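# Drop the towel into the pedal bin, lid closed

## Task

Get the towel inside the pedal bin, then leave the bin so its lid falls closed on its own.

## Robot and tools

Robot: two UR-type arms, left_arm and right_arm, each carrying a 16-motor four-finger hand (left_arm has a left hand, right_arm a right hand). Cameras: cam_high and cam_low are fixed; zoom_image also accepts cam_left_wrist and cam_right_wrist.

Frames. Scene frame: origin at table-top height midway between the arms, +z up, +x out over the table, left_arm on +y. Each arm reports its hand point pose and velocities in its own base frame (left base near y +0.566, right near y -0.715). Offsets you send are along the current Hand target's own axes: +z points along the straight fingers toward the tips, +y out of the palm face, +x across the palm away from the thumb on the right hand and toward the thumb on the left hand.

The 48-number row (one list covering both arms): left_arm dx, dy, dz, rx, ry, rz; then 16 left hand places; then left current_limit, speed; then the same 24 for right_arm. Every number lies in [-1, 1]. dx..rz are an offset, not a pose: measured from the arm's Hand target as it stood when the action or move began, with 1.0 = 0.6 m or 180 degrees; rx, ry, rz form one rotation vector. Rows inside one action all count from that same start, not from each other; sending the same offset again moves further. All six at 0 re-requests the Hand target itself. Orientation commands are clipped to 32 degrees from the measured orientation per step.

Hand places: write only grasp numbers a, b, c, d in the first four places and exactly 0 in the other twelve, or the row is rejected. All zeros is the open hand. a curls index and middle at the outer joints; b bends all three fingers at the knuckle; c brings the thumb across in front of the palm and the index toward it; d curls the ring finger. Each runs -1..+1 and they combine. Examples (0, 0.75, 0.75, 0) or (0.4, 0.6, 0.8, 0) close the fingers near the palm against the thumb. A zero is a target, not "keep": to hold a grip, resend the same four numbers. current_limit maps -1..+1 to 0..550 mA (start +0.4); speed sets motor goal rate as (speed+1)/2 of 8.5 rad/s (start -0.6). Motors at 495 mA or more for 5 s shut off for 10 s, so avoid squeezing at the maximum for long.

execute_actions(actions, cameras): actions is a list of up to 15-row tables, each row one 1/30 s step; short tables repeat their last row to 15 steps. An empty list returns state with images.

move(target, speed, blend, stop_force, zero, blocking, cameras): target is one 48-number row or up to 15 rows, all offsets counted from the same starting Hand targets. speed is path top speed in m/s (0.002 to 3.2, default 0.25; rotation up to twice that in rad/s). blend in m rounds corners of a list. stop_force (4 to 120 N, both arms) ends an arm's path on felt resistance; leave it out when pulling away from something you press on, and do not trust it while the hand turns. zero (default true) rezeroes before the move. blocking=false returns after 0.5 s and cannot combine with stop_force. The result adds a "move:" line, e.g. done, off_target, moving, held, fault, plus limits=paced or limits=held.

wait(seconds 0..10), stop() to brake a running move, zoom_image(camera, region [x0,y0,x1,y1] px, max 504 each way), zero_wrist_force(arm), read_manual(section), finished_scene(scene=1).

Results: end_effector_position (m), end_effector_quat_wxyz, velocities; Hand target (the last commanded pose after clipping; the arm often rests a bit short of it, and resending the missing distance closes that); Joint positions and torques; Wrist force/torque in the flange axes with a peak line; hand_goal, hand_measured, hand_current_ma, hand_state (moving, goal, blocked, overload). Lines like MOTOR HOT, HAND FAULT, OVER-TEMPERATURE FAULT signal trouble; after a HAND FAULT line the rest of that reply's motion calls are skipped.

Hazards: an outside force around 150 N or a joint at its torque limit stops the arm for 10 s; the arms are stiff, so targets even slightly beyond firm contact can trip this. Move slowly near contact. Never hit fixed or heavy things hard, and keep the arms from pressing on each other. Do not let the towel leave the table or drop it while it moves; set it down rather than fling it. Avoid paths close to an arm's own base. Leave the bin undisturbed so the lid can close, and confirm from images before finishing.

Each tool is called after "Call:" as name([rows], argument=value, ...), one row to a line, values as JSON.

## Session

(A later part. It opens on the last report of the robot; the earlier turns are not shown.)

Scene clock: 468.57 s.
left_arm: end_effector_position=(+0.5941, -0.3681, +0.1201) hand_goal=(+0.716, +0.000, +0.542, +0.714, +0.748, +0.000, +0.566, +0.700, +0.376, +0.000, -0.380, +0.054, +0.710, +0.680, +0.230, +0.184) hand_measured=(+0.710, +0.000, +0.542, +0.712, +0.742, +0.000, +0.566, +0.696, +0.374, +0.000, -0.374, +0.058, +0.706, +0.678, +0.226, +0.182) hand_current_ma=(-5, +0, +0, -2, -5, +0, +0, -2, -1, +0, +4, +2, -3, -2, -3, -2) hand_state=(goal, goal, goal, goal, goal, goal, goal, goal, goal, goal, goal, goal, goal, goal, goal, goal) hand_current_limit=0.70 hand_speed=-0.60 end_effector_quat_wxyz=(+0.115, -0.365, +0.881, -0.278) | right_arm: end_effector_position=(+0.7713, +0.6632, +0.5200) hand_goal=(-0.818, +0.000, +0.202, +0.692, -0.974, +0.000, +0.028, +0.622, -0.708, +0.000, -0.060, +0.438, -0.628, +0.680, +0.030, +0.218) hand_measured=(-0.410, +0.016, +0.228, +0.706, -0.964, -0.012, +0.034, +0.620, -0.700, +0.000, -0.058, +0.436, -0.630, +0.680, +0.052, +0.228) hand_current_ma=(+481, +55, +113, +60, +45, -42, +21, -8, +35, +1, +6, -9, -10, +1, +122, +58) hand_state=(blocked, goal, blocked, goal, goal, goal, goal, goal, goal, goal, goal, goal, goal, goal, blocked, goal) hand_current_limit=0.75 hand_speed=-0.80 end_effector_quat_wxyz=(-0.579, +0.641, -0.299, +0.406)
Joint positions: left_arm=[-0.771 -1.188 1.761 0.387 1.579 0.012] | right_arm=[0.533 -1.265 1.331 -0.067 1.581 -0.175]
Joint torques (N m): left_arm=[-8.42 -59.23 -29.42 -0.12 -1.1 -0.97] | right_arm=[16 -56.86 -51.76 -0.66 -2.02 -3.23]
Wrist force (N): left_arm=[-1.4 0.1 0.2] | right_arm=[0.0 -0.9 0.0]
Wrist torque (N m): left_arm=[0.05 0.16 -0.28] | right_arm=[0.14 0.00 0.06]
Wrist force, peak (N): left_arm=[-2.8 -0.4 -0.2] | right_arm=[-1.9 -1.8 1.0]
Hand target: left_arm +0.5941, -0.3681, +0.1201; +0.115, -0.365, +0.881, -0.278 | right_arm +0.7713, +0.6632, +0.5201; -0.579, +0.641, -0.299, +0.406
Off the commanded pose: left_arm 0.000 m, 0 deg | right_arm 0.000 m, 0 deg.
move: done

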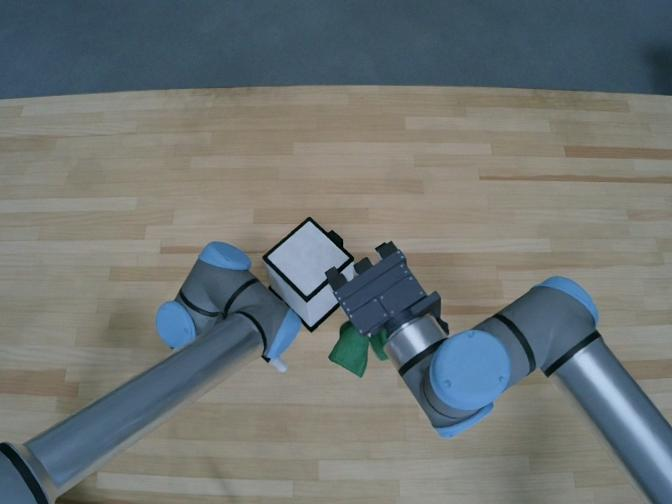

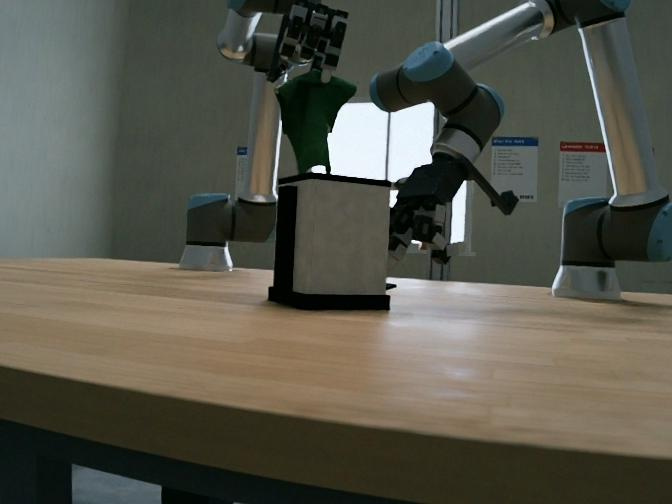

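Call:
move(target=[0,0.0526,0.0751,0,0,0,0,0.07,0,0.6,0,0,0,0,0,0,0,0,0,0,0,0,0.7,-0.6,0,0,0,0,0,0,0.22,1,0.8,0.4,0,0,0,0,0,0,0,0,0,0,0,0,0.75,-0.8], speed=0.025, stop_force=30, cameras=["cam_low", "cam_high"])

Call:
zoom_image(camera="cam_low", region=[200, 30, 540, 320])

Call:
zoom_image(camera="cam_high", region=[140, 180, 400, 400])

Scene clock: 481.37 s.
left_arm: end_effector_position=(+0.5942, -0.3681, +0.0688) hand_goal=(+0.716, +0.000, +0.542, +0.714, +0.748, +0.000, +0.566, +0.700, +0.376, +0.000, -0.380, +0.054, +0.710, +0.680, +0.230, +0.184) hand_measured=(+0.812, +0.000, +0.600, +0.736, +0.818, +0.000, +0.612, +0.722, +0.374, +0.000, -0.374, +0.058, +0.706, +0.678, +0.226, +0.182) hand_current_ma=(+288, +0, +125, +32, +178, +0, +91, +28, -1, +0, +4, +2, -3, -2, -3, -2) hand_state=(blocked, goal, blocked, blocked, blocked, goal, blocked, blocked, goal, goal, goal, goal, goal, goal, goal, goal) hand_current_limit=0.70 hand_speed=-0.60 end_effector_quat_wxyz=(+0.115, -0.365, +0.881, -0.278) | right_arm: end_effector_position=(+0.7713, +0.6632, +0.5201) hand_goal=(-0.818, +0.000, +0.202, +0.692, -0.974, +0.000, +0.028, +0.622, -0.708, +0.000, -0.060, +0.438, -0.628, +0.680, +0.030, +0.218) hand_measured=(-0.410, +0.016, +0.228, +0.706, -0.964, -0.012, +0.034, +0.620, -0.700, +0.000, -0.058, +0.436, -0.630, +0.680, +0.052, +0.228) hand_current_ma=(+481, +55, +113, +60, +45, -42, +21, -8, +35, +1, +6, -9, -10, +1, +122, +58) hand_state=(blocked, goal, blocked, goal, goal, goal, goal, goal, goal, goal, goal, goal, goal, goal, blocked, goal) hand_current_limit=0.75 hand_speed=-0.80 end_effector_quat_wxyz=(-0.579, +0.641, -0.299, +0.406)
Joint positions: left_arm=[-0.771 -1.139 1.796 0.303 1.579 0.012] | right_arm=[0.533 -1.265 1.331 -0.067 1.581 -0.175]
Joint torques (N m): left_arm=[-5.04 -68.29 -41.92 2.71 -1.36 -1.3] | right_arm=[15.15 -59.77 -50.56 -0.22 -1.64 -3.39]
Wrist force (N): left_arm=[-2.1 -4.3 -24.0] | right_arm=[-0.3 -1.3 0.0]
Wrist torque (N m): left_arm=[2.54 0.57 -0.31] | right_arm=[0.06 0.03 0.03]
Wrist force, peak (N): left_arm=[-1.3 -5.3 -42.2] | right_arm=[-0.7 -1.6 -0.1]
Hand target: left_arm +0.5942, -0.3681, +0.0688; +0.115, -0.365, +0.881, -0.278 (not the last commanded pose) | right_arm +0.7713, +0.6632, +0.5201; -0.579, +0.641, -0.299, +0.406
Off the commanded pose: left_arm 0.004 m, 0 deg | right_arm 0.000 m, 0 deg.
move: contact (left_arm)

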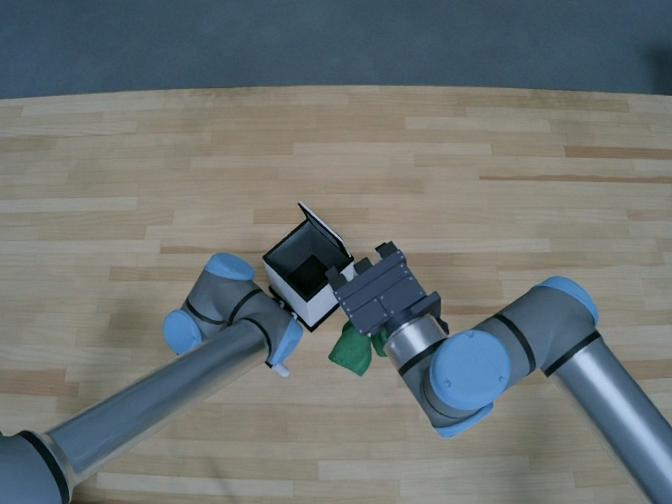

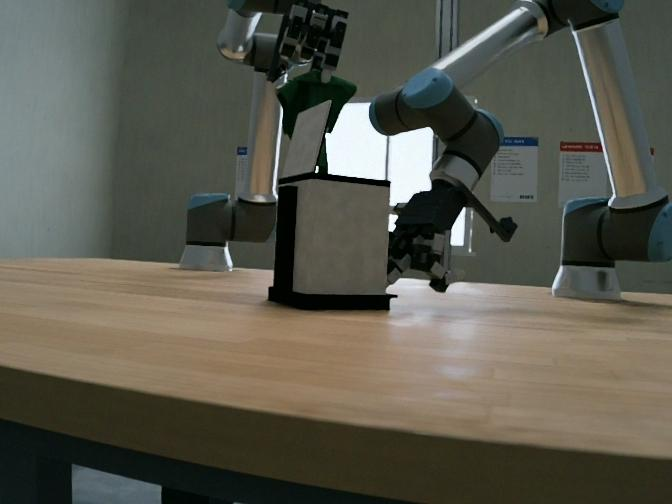

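Scaled by 1.482 from the camera's 672x504 image, which has a finer 960x720 frame.

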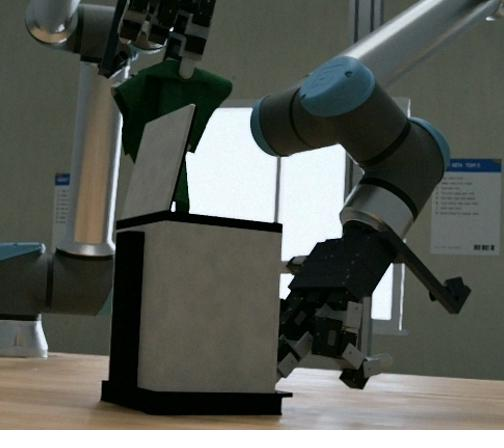

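Scaled by 1.938 from the camera's 672x504 image, which has a finer 960x720 frame.

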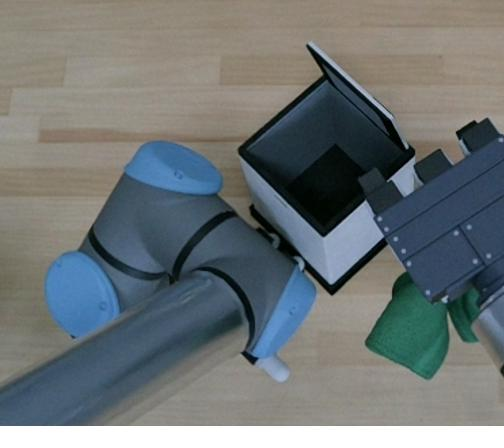

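Call:
move(target=[0,0,0,0,0,0,0,0.07,0,0.6,0,0,0,0,0,0,0,0,0,0,0,0,0.7,-0.6,0.034,0.0398,0.416,-0.011,0.0624,-0.0278,0.22,1,0.8,1,0,0,0,0,0,0,0,0,0,0,0,0,0.75,-0.8], speed=0.15, cameras=["cam_low", "cam_high"])

Call:
zoom_image(camera="cam_low", region=[200, 0, 540, 320])

Call:
zoom_image(camera="cam_high", region=[180, 150, 400, 370])

Scene clock: 593.23 s.
left_arm: end_effector_position=(+0.5942, -0.3681, +0.0688) hand_goal=(+0.716, +0.000, +0.542, +0.714, +0.748, +0.000, +0.566, +0.700, +0.376, +0.000, -0.380, +0.054, +0.710, +0.680, +0.230, +0.184) hand_measured=(+0.812, +0.000, +0.600, +0.736, +0.818, +0.000, +0.612, +0.722, +0.374, +0.000, -0.374, +0.058, +0.706, +0.678, +0.226, +0.182) hand_current_ma=(+288, +0, +125, +32, +178, +0, +91, +28, -1, +0, +4, +2, -3, -2, -3, -2) hand_state=(blocked, goal, blocked, blocked, blocked, goal, blocked, blocked, goal, goal, goal, goal, goal, goal, goal, goal) hand_current_limit=0.70 hand_speed=-0.60 end_effector_quat_wxyz=(+0.115, -0.365, +0.881, -0.278) | right_arm: end_effector_position=(+0.9997, +0.7669, +0.5003) hand_goal=(-0.758, +0.000, +0.142, +0.692, -0.854, +0.000, +0.028, +0.622, -0.978, +0.000, -1.000, -0.222, -0.628, +0.680, +0.030, +0.218) hand_measured=(-0.410, +0.018, +0.212, +0.710, -0.870, -0.018, +0.028, +0.620, -0.842, +0.032, -0.228, +0.238, -0.628, +0.680, +0.056, +0.230) hand_current_ma=(+481, +66, +322, +75, -75, -63, -2, -8, +481, +117, +481, +481, -3, +1, +141, +69) hand_state=(blocked, goal, blocked, goal, goal, goal, goal, goal, blocked, blocked, blocked, blocked, goal, goal, blocked, goal) hand_current_limit=0.75 hand_speed=-0.80 end_effector_quat_wxyz=(-0.518, +0.620, -0.333, +0.486)
Joint positions: left_arm=[-0.771 -1.139 1.796 0.303 1.579 0.012] | right_arm=[0.562 -0.74 0.542 0.188 1.809 -0.264]
Joint torques (N m): left_arm=[-5.76 -70.31 -40.95 2.81 -1.63 -1.18] | right_arm=[15.56 -98.77 -50.57 -1.09 1.98 -1.87]
Wrist force (N): left_arm=[-1.7 -4.2 -24.6] | right_arm=[-0.2 -1.6 0.1]
Wrist torque (N m): left_arm=[2.59 0.52 -0.30] | right_arm=[0.02 0.09 0.08]
Wrist force, peak (N): left_arm=[-1.7 -4.6 -25.2] | right_arm=[-0.8 -1.1 1.7]
Hand target: left_arm +0.5942, -0.3681, +0.0688; +0.115, -0.365, +0.881, -0.278 | right_arm +0.9997, +0.7669, +0.5003; -0.518, +0.620, -0.333, +0.486
Off the commanded pose: left_arm 0.000 m, 0 deg | right_arm 0.000 m, 0 deg.
move: done

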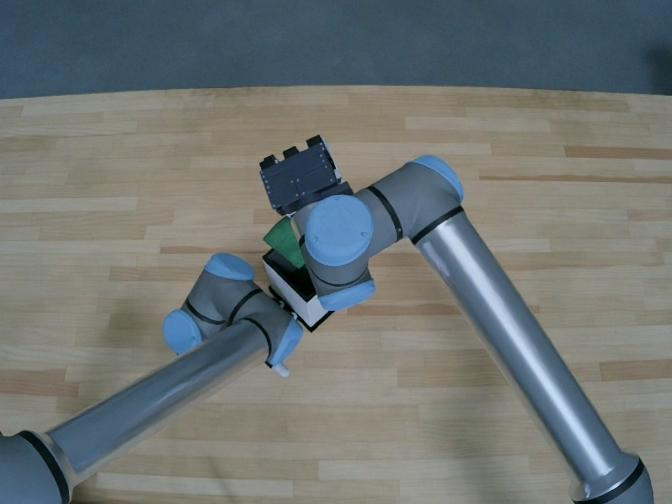

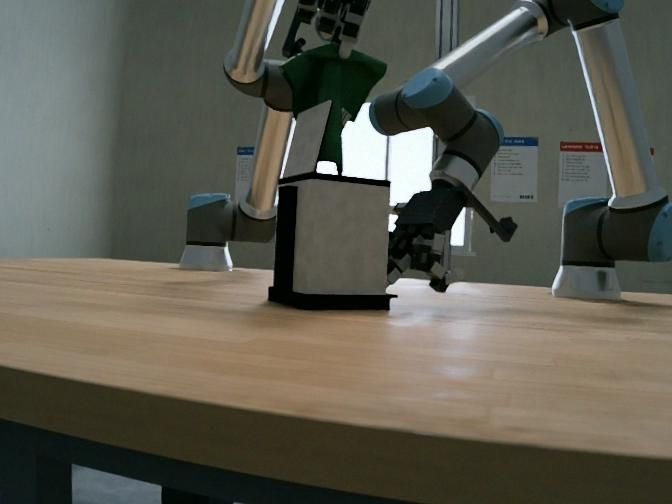

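Scaled by 1.482 from the camera's 672x504 image, which has a finer 960x720 frame.

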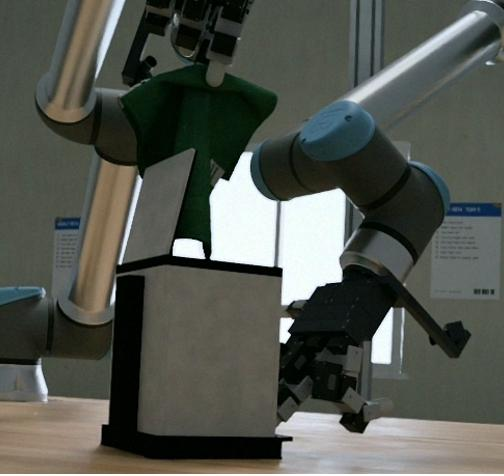

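Scaled by 2.291 from the camera's 672x504 image, which has a finer 960x720 frame.

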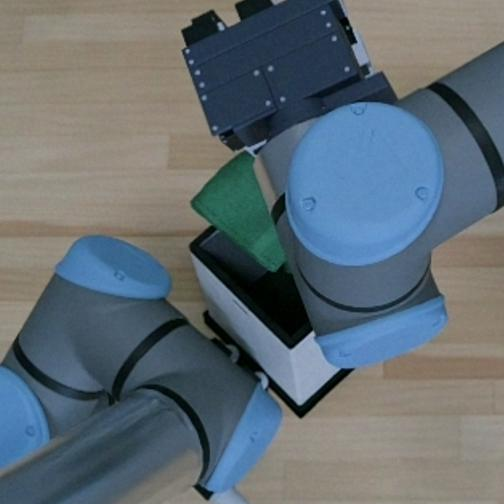

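Call:
move([
  [0,0,0,0,0,0,0,0.07,0,0.6,0,0,0,0,0,0,0,0,0,0,0,0,0.7,-0.6,-0.0173,0.0644,0,0,0,0,0.22,1,0.8,0.55,0,0,0,0,0,0,0,0,0,0,0,0,0.75,-0.8],
  [0,0,0,0,0,0,0,0.07,0,0.6,0,0,0,0,0,0,0,0,0,0,0,0,0.7,-0.6,-0.0909,0.105,-0.0276,0,0,0,0.22,1,0.8,0.55,0,0,0,0,0,0,0,0,0,0,0,0,0.75,-0.8],
  [0,0,0,0,0,0,0,0.07,0,0.6,0,0,0,0,0,0,0,0,0,0,0,0,0.7,-0.6,-0.1211,0.2177,-0.0276,0,0,0,0.22,1,0.8,0.55,0,0,0,0,0,0,0,0,0,0,0,0,0.75,-0.8],
], speed=0.08, blend=[0.01, 0.01, 0], cameras=["cam_low", "cam_high"])

Call:
zoom_image(camera="cam_low", region=[200, 0, 540, 320])

Call:
zoom_image(camera="cam_high", region=[200, 150, 380, 350])

Scene clock: 633.30 s.
left_arm: end_effector_position=(+0.5942, -0.3681, +0.0688) hand_goal=(+0.716, +0.000, +0.542, +0.714, +0.748, +0.000, +0.566, +0.700, +0.376, +0.000, -0.380, +0.054, +0.710, +0.680, +0.230, +0.184) hand_measured=(+0.812, +0.000, +0.600, +0.736, +0.818, +0.000, +0.612, +0.722, +0.374, +0.000, -0.374, +0.058, +0.706, +0.678, +0.226, +0.182) hand_current_ma=(+288, +0, +125, +32, +178, +0, +91, +28, -1, +0, +4, +2, -3, -2, -3, -2) hand_state=(blocked, goal, blocked, blocked, blocked, goal, blocked, blocked, goal, goal, goal, goal, goal, goal, goal, goal) hand_current_limit=0.70 hand_speed=-0.60 end_effector_quat_wxyz=(+0.115, -0.365, +0.881, -0.278) | right_arm: end_effector_position=(+0.9737, +0.7967, +0.3553) hand_goal=(-0.802, +0.000, +0.188, +0.692, -0.944, +0.000, +0.028, +0.622, -0.776, +0.000, -0.300, +0.274, -0.628, +0.680, +0.030, +0.218) hand_measured=(-0.414, +0.018, +0.218, +0.710, -0.922, -0.018, +0.030, +0.620, -0.786, +0.032, -0.298, +0.276, -0.630, +0.680, +0.056, +0.230) hand_current_ma=(+481, +66, +132, +75, +104, -63, +7, -5, -44, +117, +7, +7, -11, +1, +144, +69) hand_state=(blocked, goal, blocked, goal, blocked, goal, goal, goal, goal, blocked, goal, goal, goal, goal, blocked, goal) hand_current_limit=0.75 hand_speed=-0.80 end_effector_quat_wxyz=(-0.518, +0.620, -0.333, +0.486)
Joint positions: left_arm=[-0.771 -1.139 1.796 0.303 1.579 0.012] | right_arm=[0.601 -0.759 0.833 -0.083 1.848 -0.264]
Joint torques (N m): left_arm=[2.28 -66.9 -39.66 2.39 -1.93 -0.02] | right_arm=[-9.92 -99.92 -37.66 -4.31 -1.4 -3.24]
Wrist force (N): left_arm=[-1.8 -4.2 -23.9] | right_arm=[-0.5 -1.1 0.5]
Wrist torque (N m): left_arm=[2.54 0.52 -0.28] | right_arm=[0.04 0.09 0.07]
Wrist force, peak (N): left_arm=[-1.5 -4.7 -25.2] | right_arm=[-0.2 -2.5 0.6]
Hand target: left_arm +0.5942, -0.3681, +0.0688; +0.115, -0.365, +0.881, -0.278 | right_arm +0.9737, +0.7966, +0.3552; -0.518, +0.620, -0.333, +0.486
Off the commanded pose: left_arm 0.000 m, 0 deg | right_arm 0.000 m, 0 deg.
move: done

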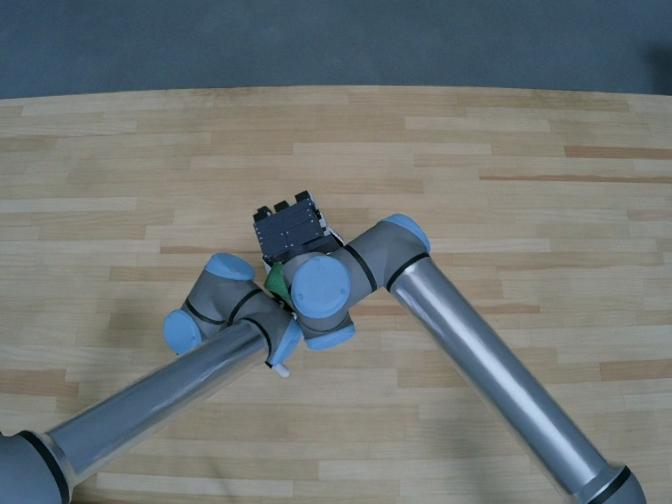

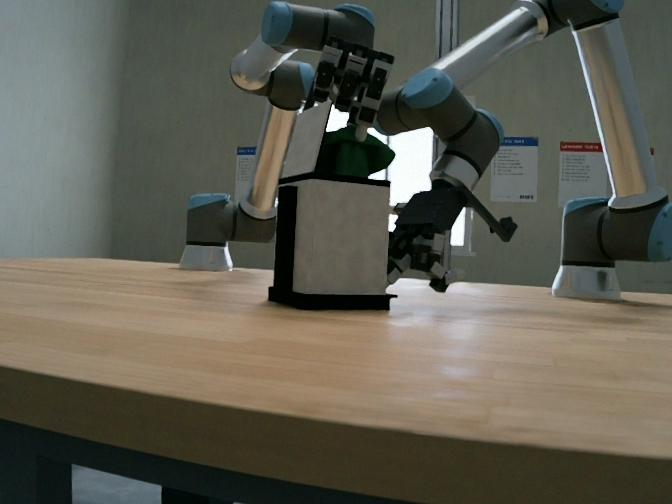

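Scaled by 1.482 from the camera's 672x504 image, which has a finer 960x720 frame.

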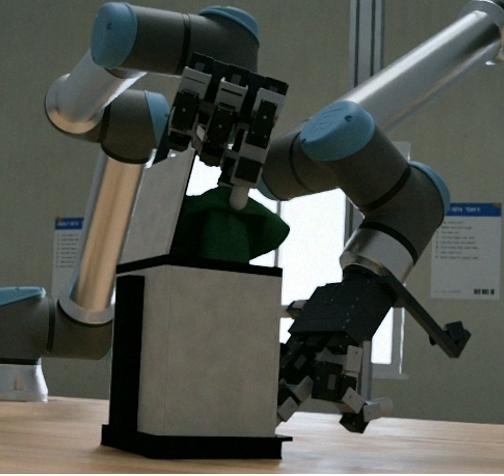

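Scaled by 2.520 from the camera's 672x504 image, which has a finer 960x720 frame.

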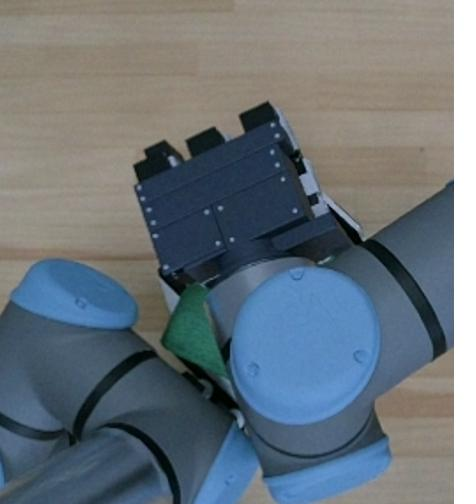

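Call:
move(target=[0,0,0,0,0,0,0,0.07,0,0.6,0,0,0,0,0,0,0,0,0,0,0,0,0.7,-0.6,0.0645,0.0519,0.0346,0,0,0,0.22,1,0.8,0.55,0,0,0,0,0,0,0,0,0,0,0,0,0.75,-0.8], speed=0.05, cameras=["cam_low", "cam_high"])

Call:
zoom_image(camera="cam_low", region=[240, 0, 440, 220])

Call:
zoom_image(camera="cam_high", region=[200, 150, 380, 350])

Scene clock: 647.33 s.
left_arm: end_effector_position=(+0.5942, -0.3681, +0.0688) hand_goal=(+0.716, +0.000, +0.542, +0.714, +0.748, +0.000, +0.566, +0.700, +0.376, +0.000, -0.380, +0.054, +0.710, +0.680, +0.230, +0.184) hand_measured=(+0.812, +0.000, +0.600, +0.736, +0.818, +0.000, +0.612, +0.722, +0.374, +0.000, -0.374, +0.058, +0.706, +0.678, +0.226, +0.182) hand_current_ma=(+288, +0, +125, +32, +178, +0, +91, +28, -1, +0, +4, +2, -3, -2, -3, -2) hand_state=(blocked, goal, blocked, blocked, blocked, goal, blocked, blocked, goal, goal, goal, goal, goal, goal, goal, goal) hand_current_limit=0.70 hand_speed=-0.60 end_effector_quat_wxyz=(+0.115, -0.365, +0.881, -0.278) | right_arm: end_effector_position=(+1.0080, +0.7603, +0.3354) hand_goal=(-0.802, +0.000, +0.188, +0.692, -0.944, +0.000, +0.028, +0.622, -0.776, +0.000, -0.300, +0.274, -0.628, +0.680, +0.030, +0.218) hand_measured=(-0.416, +0.020, +0.218, +0.710, -0.926, -0.016, +0.030, +0.620, -0.786, +0.032, -0.298, +0.276, -0.630, +0.680, +0.058, +0.230) hand_current_ma=(+481, +74, +132, +75, +78, -57, +7, -5, -44, +117, +7, +7, -6, +1, +154, +69) hand_state=(blocked, blocked, blocked, goal, goal, goal, goal, goal, goal, blocked, goal, goal, goal, goal, blocked, goal) hand_current_limit=0.75 hand_speed=-0.80 end_effector_quat_wxyz=(-0.518, +0.620, -0.333, +0.486)
Joint positions: left_arm=[-0.771 -1.139 1.796 0.303 1.579 0.012] | right_arm=[0.553 -0.754 0.859 -0.114 1.799 -0.264]
Joint torques (N m): left_arm=[3.14 -63.87 -41.19 2.68 -2.49 0.57] | right_arm=[-22.86 -95.08 -34.95 -3.35 -1.18 2.47]
Wrist force (N): left_arm=[-1.9 -4.5 -23.5] | right_arm=[-1.6 -4.3 0.1]
Wrist torque (N m): left_arm=[2.44 0.57 -0.31] | right_arm=[-0.02 0.09 0.02]
Wrist force, peak (N): left_arm=[-1.7 -4.8 -25.2] | right_arm=[-1.6 -4.3 0.1]
Hand target: left_arm +0.5942, -0.3681, +0.0688; +0.115, -0.365, +0.881, -0.278 | right_arm +1.0080, +0.7602, +0.3353; -0.518, +0.620, -0.333, +0.486
Off the commanded pose: left_arm 0.000 m, 0 deg | right_arm 0.000 m, 0 deg.
move: done

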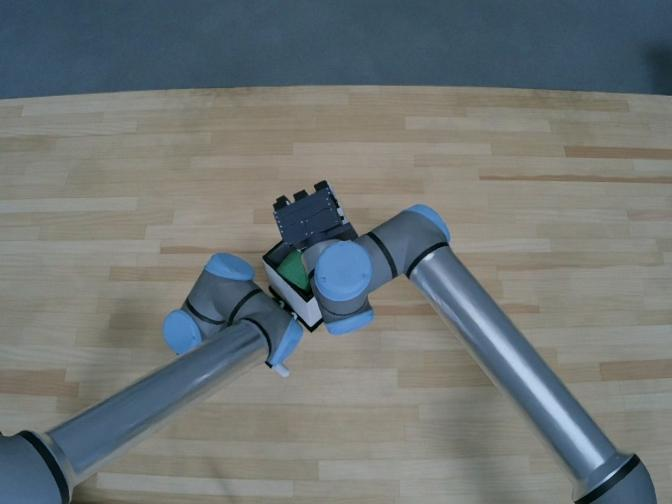

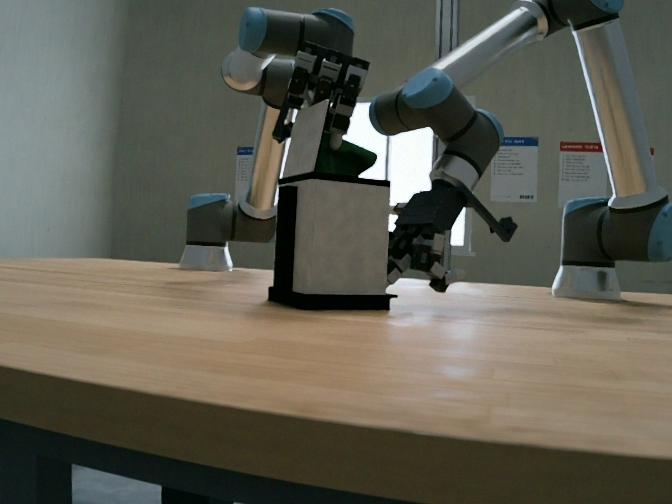

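Scaled by 2.291 from the camera's 672x504 image, which has a finer 960x720 frame.

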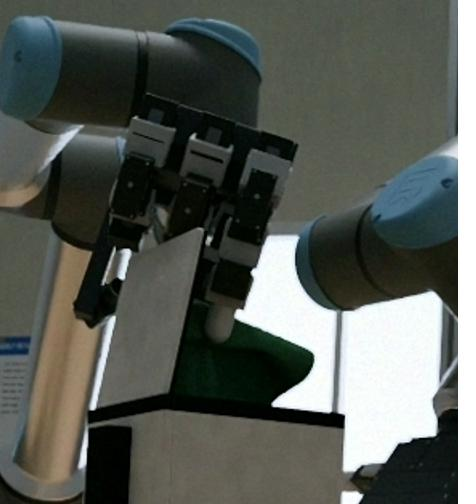

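Scaled by 2.520 from the camera's 672x504 image, which has a finer 960x720 frame.

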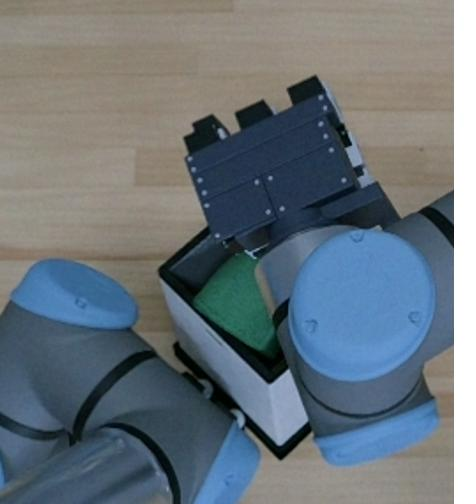

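Call:
move(target=[0,0,0,0,0,0,0,0.07,0,0.6,0,0,0,0,0,0,0,0,0,0,0,0,0.7,-0.6,0,0,0,0,0,0,0.22,0.5,0.7,0.55,0,0,0,0,0,0,0,0,0,0,0,0,0.1,-0.85], speed=0.05, cameras=["cam_low", "cam_high"])

Call:
zoom_image(camera="cam_low", region=[240, 0, 440, 220])

Call:
zoom_image(camera="cam_high", region=[200, 150, 380, 350])

Scene clock: 674.83 s.
left_arm: end_effector_position=(+0.5942, -0.3681, +0.0688) hand_goal=(+0.716, +0.000, +0.542, +0.714, +0.748, +0.000, +0.566, +0.700, +0.376, +0.000, -0.380, +0.054, +0.710, +0.680, +0.230, +0.184) hand_measured=(+0.812, +0.000, +0.600, +0.736, +0.818, +0.000, +0.612, +0.722, +0.374, +0.000, -0.374, +0.058, +0.706, +0.678, +0.226, +0.182) hand_current_ma=(+288, +0, +125, +32, +178, +0, +91, +28, -1, +0, +4, +2, -3, -2, -3, -2) hand_state=(blocked, goal, blocked, blocked, blocked, goal, blocked, blocked, goal, goal, goal, goal, goal, goal, goal, goal) hand_current_limit=0.70 hand_speed=-0.60 end_effector_quat_wxyz=(+0.115, -0.365, +0.881, -0.278) | right_arm: end_effector_position=(+1.0080, +0.7602, +0.3353) hand_goal=(-0.092, +0.000, +0.092, +0.592, -0.070, +0.000, +0.128, +0.592, -0.050, +0.000, -0.300, +0.174, -0.458, +0.680, +0.056, +0.132) hand_measured=(-0.104, +0.004, +0.094, +0.596, -0.896, +0.000, +0.126, +0.596, -0.754, +0.026, -0.312, +0.192, -0.458, +0.678, +0.060, +0.136) hand_current_ma=(-53, +16, +10, +13, -302, -2, -5, +12, -302, +99, -45, +80, -2, -10, +24, +16) hand_state=(goal, goal, goal, goal, blocked, goal, goal, goal, blocked, blocked, goal, goal, goal, goal, goal, goal) hand_current_limit=0.10 hand_speed=-0.85 end_effector_quat_wxyz=(-0.518, +0.620, -0.333, +0.486)
Joint positions: left_arm=[-0.771 -1.139 1.796 0.303 1.579 0.012] | right_arm=[0.552 -0.754 0.859 -0.114 1.799 -0.264]
Joint torques (N m): left_arm=[0.18 -66.85 -39.99 2.49 -2.45 1.03] | right_arm=[-20.02 -96.84 -34.25 -1.22 0.62 -1.91]
Wrist force (N): left_arm=[-1.7 -4.5 -23.7] | right_arm=[-0.5 -10.7 -3.3]
Wrist torque (N m): left_arm=[2.48 0.52 -0.29] | right_arm=[-0.35 0.21 -0.32]
Wrist force, peak (N): left_arm=[-1.9 -4.5 -24.8] | right_arm=[-0.2 -11.1 -3.9]
Hand target: left_arm +0.5942, -0.3681, +0.0688; +0.115, -0.365, +0.881, -0.278 | right_arm +1.0080, +0.7602, +0.3353; -0.518, +0.620, -0.333, +0.486
Off the commanded pose: left_arm 0.000 m, 0 deg | right_arm 0.000 m, 0 deg.
move: done

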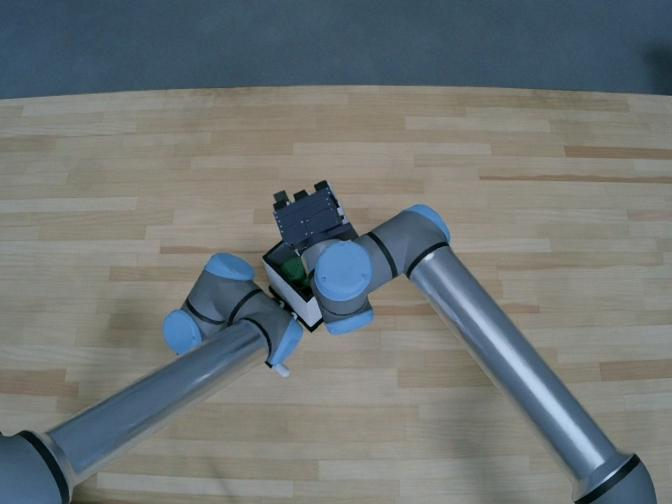

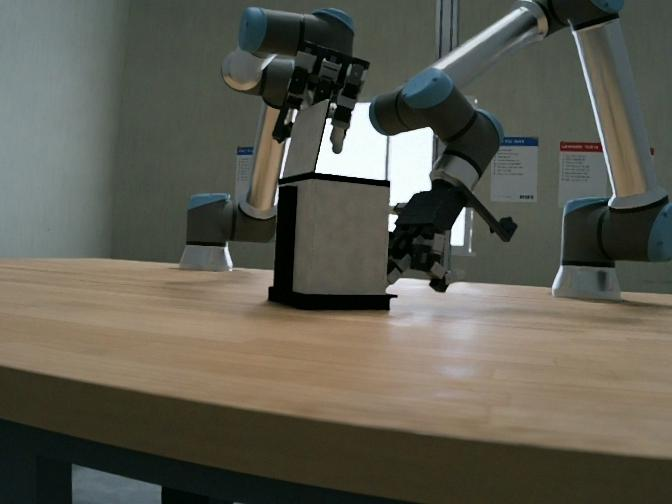

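Scaled by 2.291 from the camera's 672x504 image, which has a finer 960x720 frame.

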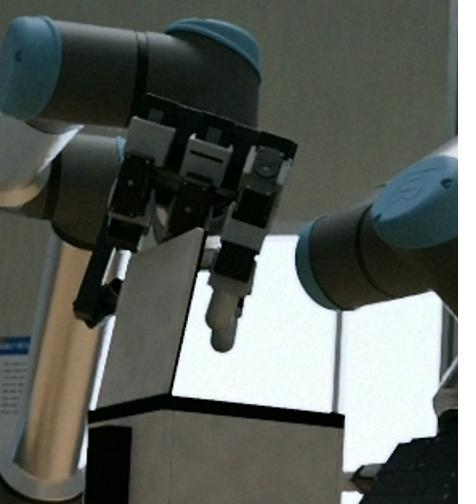

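Scaled by 2.520 from the camera's 672x504 image, which has a finer 960x720 frame.

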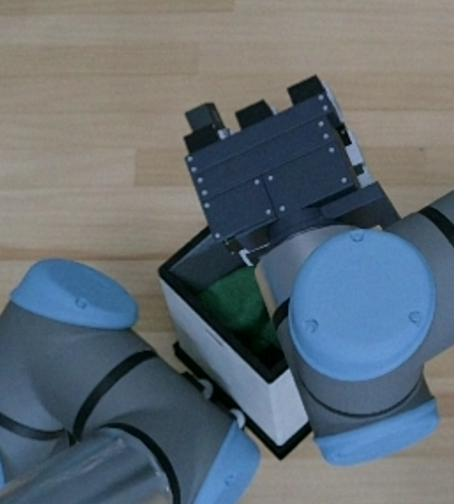

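Call:
move([
  [0,0,0,0,0,0,0,0.07,0,0.6,0,0,0,0,0,0,0,0,0,0,0,0,0.7,-0.6,0.0065,-0.0241,0,0,0,0,0.22,1,0.5,0.55,0,0,0,0,0,0,0,0,0,0,0,0,0.1,-0.8],
  [0,0,0,0,0,0,0,0.07,0,0.6,0,0,0,0,0,0,0,0,0,0,0,0,0.7,-0.6,0.0733,-0.2737,0,0,0,0,0.22,1,0.5,0.55,0,0,0,0,0,0,0,0,0,0,0,0,0.1,-0.8],
  [0,0,0,0,0,0,0,0.07,0,0.6,0,0,0,0,0,0,0,0,0,0,0,0,0.7,-0.6,0.0733,-0.2737,-0.5,0,0,0,0.22,1,0.5,0.55,0,0,0,0,0,0,0,0,0,0,0,0,0.1,-0.8],
], speed=[0.05, 0.2, 0.25], blend=[0.01, 0.04, 0], cameras=["cam_low", "cam_high"])

Call:
zoom_image(camera="cam_high", region=[200, 150, 380, 350])

Scene clock: 683.83 s.
left_arm: end_effector_position=(+0.5942, -0.3681, +0.0688) hand_goal=(+0.716, +0.000, +0.542, +0.714, +0.748, +0.000, +0.566, +0.700, +0.376, +0.000, -0.380, +0.054, +0.710, +0.680, +0.230, +0.184) hand_measured=(+0.812, +0.000, +0.600, +0.736, +0.818, +0.000, +0.612, +0.722, +0.374, +0.000, -0.374, +0.058, +0.706, +0.678, +0.226, +0.182) hand_current_ma=(+288, +0, +125, +32, +178, +0, +91, +28, -1, +0, +4, +2, -3, -2, -3, -2) hand_state=(blocked, goal, blocked, blocked, blocked, goal, blocked, blocked, goal, goal, goal, goal, goal, goal, goal, goal) hand_current_limit=0.70 hand_speed=-0.60 end_effector_quat_wxyz=(+0.115, -0.365, +0.881, -0.278) | right_arm: end_effector_position=(+0.7222, +0.6641, +0.5024) hand_goal=(-0.698, +0.000, +0.352, +0.692, -0.944, +0.000, +0.028, +0.532, -0.850, +0.000, -0.300, +0.274, -0.118, +0.680, +0.106, +0.262) hand_measured=(-0.694, +0.004, +0.350, +0.690, -0.932, +0.000, +0.034, +0.536, -0.790, +0.024, -0.296, +0.266, -0.126, +0.678, +0.106, +0.260) hand_current_ma=(+18, +15, -6, -11, +53, -1, +26, +12, +292, +88, +13, -28, -33, -10, -4, -10) hand_state=(goal, goal, goal, goal, goal, goal, goal, goal, blocked, blocked, goal, goal, goal, goal, goal, goal) hand_current_limit=0.10 hand_speed=-0.80 end_effector_quat_wxyz=(-0.518, +0.620, -0.333, +0.486)
Joint positions: left_arm=[-0.771 -1.139 1.796 0.303 1.579 0.012] | right_arm=[0.646 -1.286 1.392 -0.117 1.892 -0.265]
Joint torques (N m): left_arm=[2.35 -66.31 -39.97 2.84 -2.33 0.84] | right_arm=[15.39 -99.47 -35.76 -4 1.87 -3.24]
Wrist force (N): left_arm=[-1.5 -3.8 -23.5] | right_arm=[-0.4 -1.1 0.4]
Wrist torque (N m): left_arm=[2.56 0.50 -0.27] | right_arm=[0.12 0.07 0.05]
Wrist force, peak (N): left_arm=[-1.5 -4.6 -25.4] | right_arm=[-0.5 -11.1 -4.1]
Hand target: left_arm +0.5942, -0.3681, +0.0688; +0.115, -0.365, +0.881, -0.278 | right_arm +0.7222, +0.6641, +0.5024; -0.518, +0.620, -0.333, +0.486
Off the commanded pose: left_arm 0.000 m, 0 deg | right_arm 0.000 m, 0 deg.
move: done; blend cut to 0.0075 m at target 1

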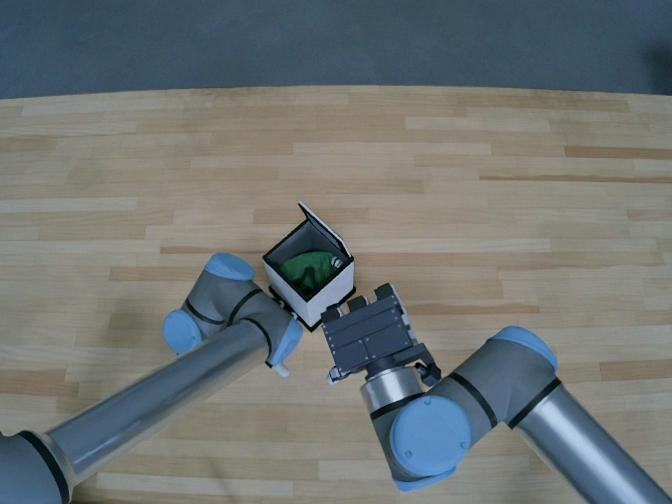

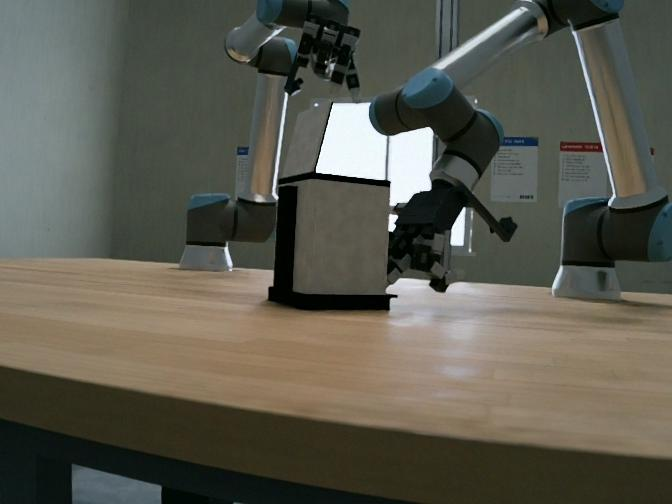

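Scaled by 2.520 from the camera's 672x504 image, which has a finer 960x720 frame.

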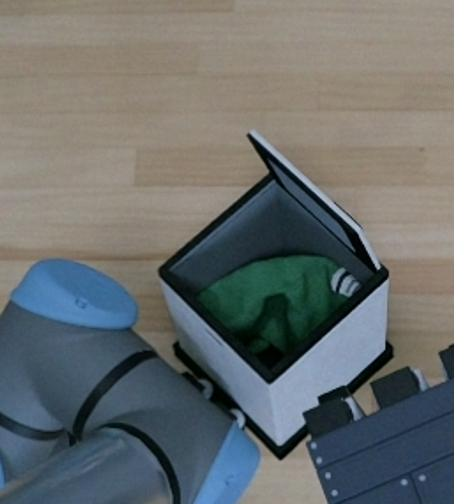

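Call:
move([
  [0,-0.0478,-0.0683,0,0,0,0,0.07,0,0.6,0,0,0,0,0,0,0,0,0,0,0,0,0.7,-0.6,0,0,0,0,0,0,0.22,1,0.5,0.55,0,0,0,0,0,0,0,0,0,0,0,0,0.1,-0.8],
  [0,-0.1147,-0.1638,0,0,0,0,0.07,0,0.6,0,0,0,0,0,0,0,0,0,0,0,0,0.7,-0.6,0,0,0,0,0,0,0.22,1,0.5,0.55,0,0,0,0,0,0,0,0,0,0,0,0,0.1,-0.8],
], speed=[0.015, 0.12], blend=[0.003, 0], cameras=["cam_low", "cam_high"])

Call:
zoom_image(camera="cam_high", region=[200, 150, 380, 350])

Call:
zoom_image(camera="cam_low", region=[240, 100, 440, 320])

Scene clock: 694.73 s.
left_arm: end_effector_position=(+0.5941, -0.3680, +0.1887) hand_goal=(+0.716, +0.000, +0.542, +0.714, +0.748, +0.000, +0.566, +0.700, +0.376, +0.000, -0.380, +0.054, +0.710, +0.680, +0.230, +0.184) hand_measured=(+0.712, +0.000, +0.544, +0.716, +0.744, +0.000, +0.568, +0.702, +0.374, +0.000, -0.374, +0.058, +0.706, +0.678, +0.226, +0.182) hand_current_ma=(-3, +0, +0, +1, -3, +0, +0, +2, -1, +0, +4, +2, -3, -2, -3, -2) hand_state=(goal, goal, goal, goal, goal, goal, goal, goal, goal, goal, goal, goal, goal, goal, goal, goal) hand_current_limit=0.70 hand_speed=-0.60 end_effector_quat_wxyz=(+0.115, -0.365, +0.881, -0.278) | right_arm: end_effector_position=(+0.7222, +0.6641, +0.5024) hand_goal=(-0.698, +0.000, +0.352, +0.692, -0.944, +0.000, +0.028, +0.532, -0.850, +0.000, -0.300, +0.274, -0.118, +0.680, +0.106, +0.262) hand_measured=(-0.694, +0.004, +0.350, +0.690, -0.932, +0.000, +0.034, +0.536, -0.790, +0.024, -0.296, +0.266, -0.126, +0.678, +0.106, +0.260) hand_current_ma=(+18, +15, -6, -11, +53, -1, +26, +12, +292, +88, +13, -28, -33, -10, -4, -10) hand_state=(goal, goal, goal, goal, goal, goal, goal, goal, blocked, blocked, goal, goal, goal, goal, goal, goal) hand_current_limit=0.10 hand_speed=-0.80 end_effector_quat_wxyz=(-0.518, +0.620, -0.333, +0.486)
Joint positions: left_arm=[-0.771 -1.244 1.703 0.501 1.579 0.012] | right_arm=[0.646 -1.286 1.393 -0.117 1.892 -0.265]
Joint torques (N m): left_arm=[-0.64 -82.36 -51.08 4.52 1.42 1.69] | right_arm=[13.97 -97.76 -35.09 -3.83 1.51 -2.88]
Wrist force (N): left_arm=[-0.4 0.1 -0.2] | right_arm=[-0.1 -2.0 0.4]
Wrist torque (N m): left_arm=[0.08 0.01 -0.20] | right_arm=[0.00 0.02 0.06]
Wrist force, peak (N): left_arm=[-1.6 -4.7 -25.5] | right_arm=[0.0 -2.4 0.6]
Hand target: left_arm +0.5941, -0.3680, +0.1888; +0.115, -0.365, +0.881, -0.278 | right_arm +0.7222, +0.6641, +0.5024; -0.518, +0.620, -0.333, +0.486
Off the commanded pose: left_arm 0.000 m, 0 deg | right_arm 0.000 m, 0 deg.
move: done

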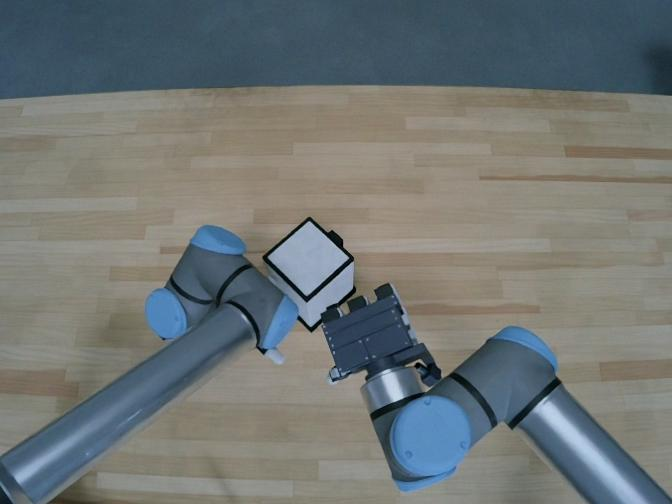

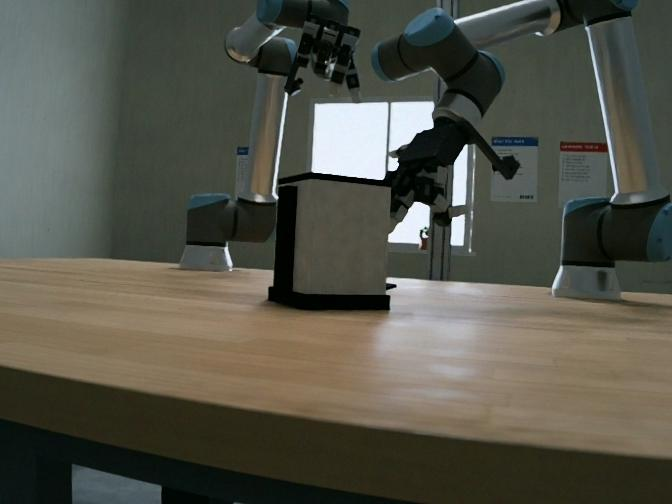

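Scaled by 2.520 from the camera's 672x504 image, which has a finer 960x720 frame.

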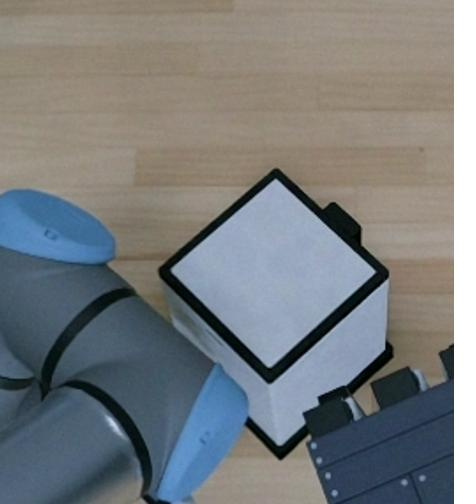

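Scaled by 2.291 from the camera's 672x504 image, which has a finer 960x720 frame.

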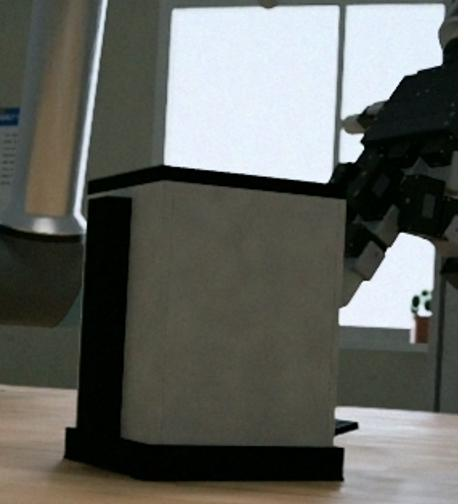

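The lid is shut with the towel inside, and neither arm is touching the bin.

Call:
finished_scene(scene=1)

The scene is finished: the task was done.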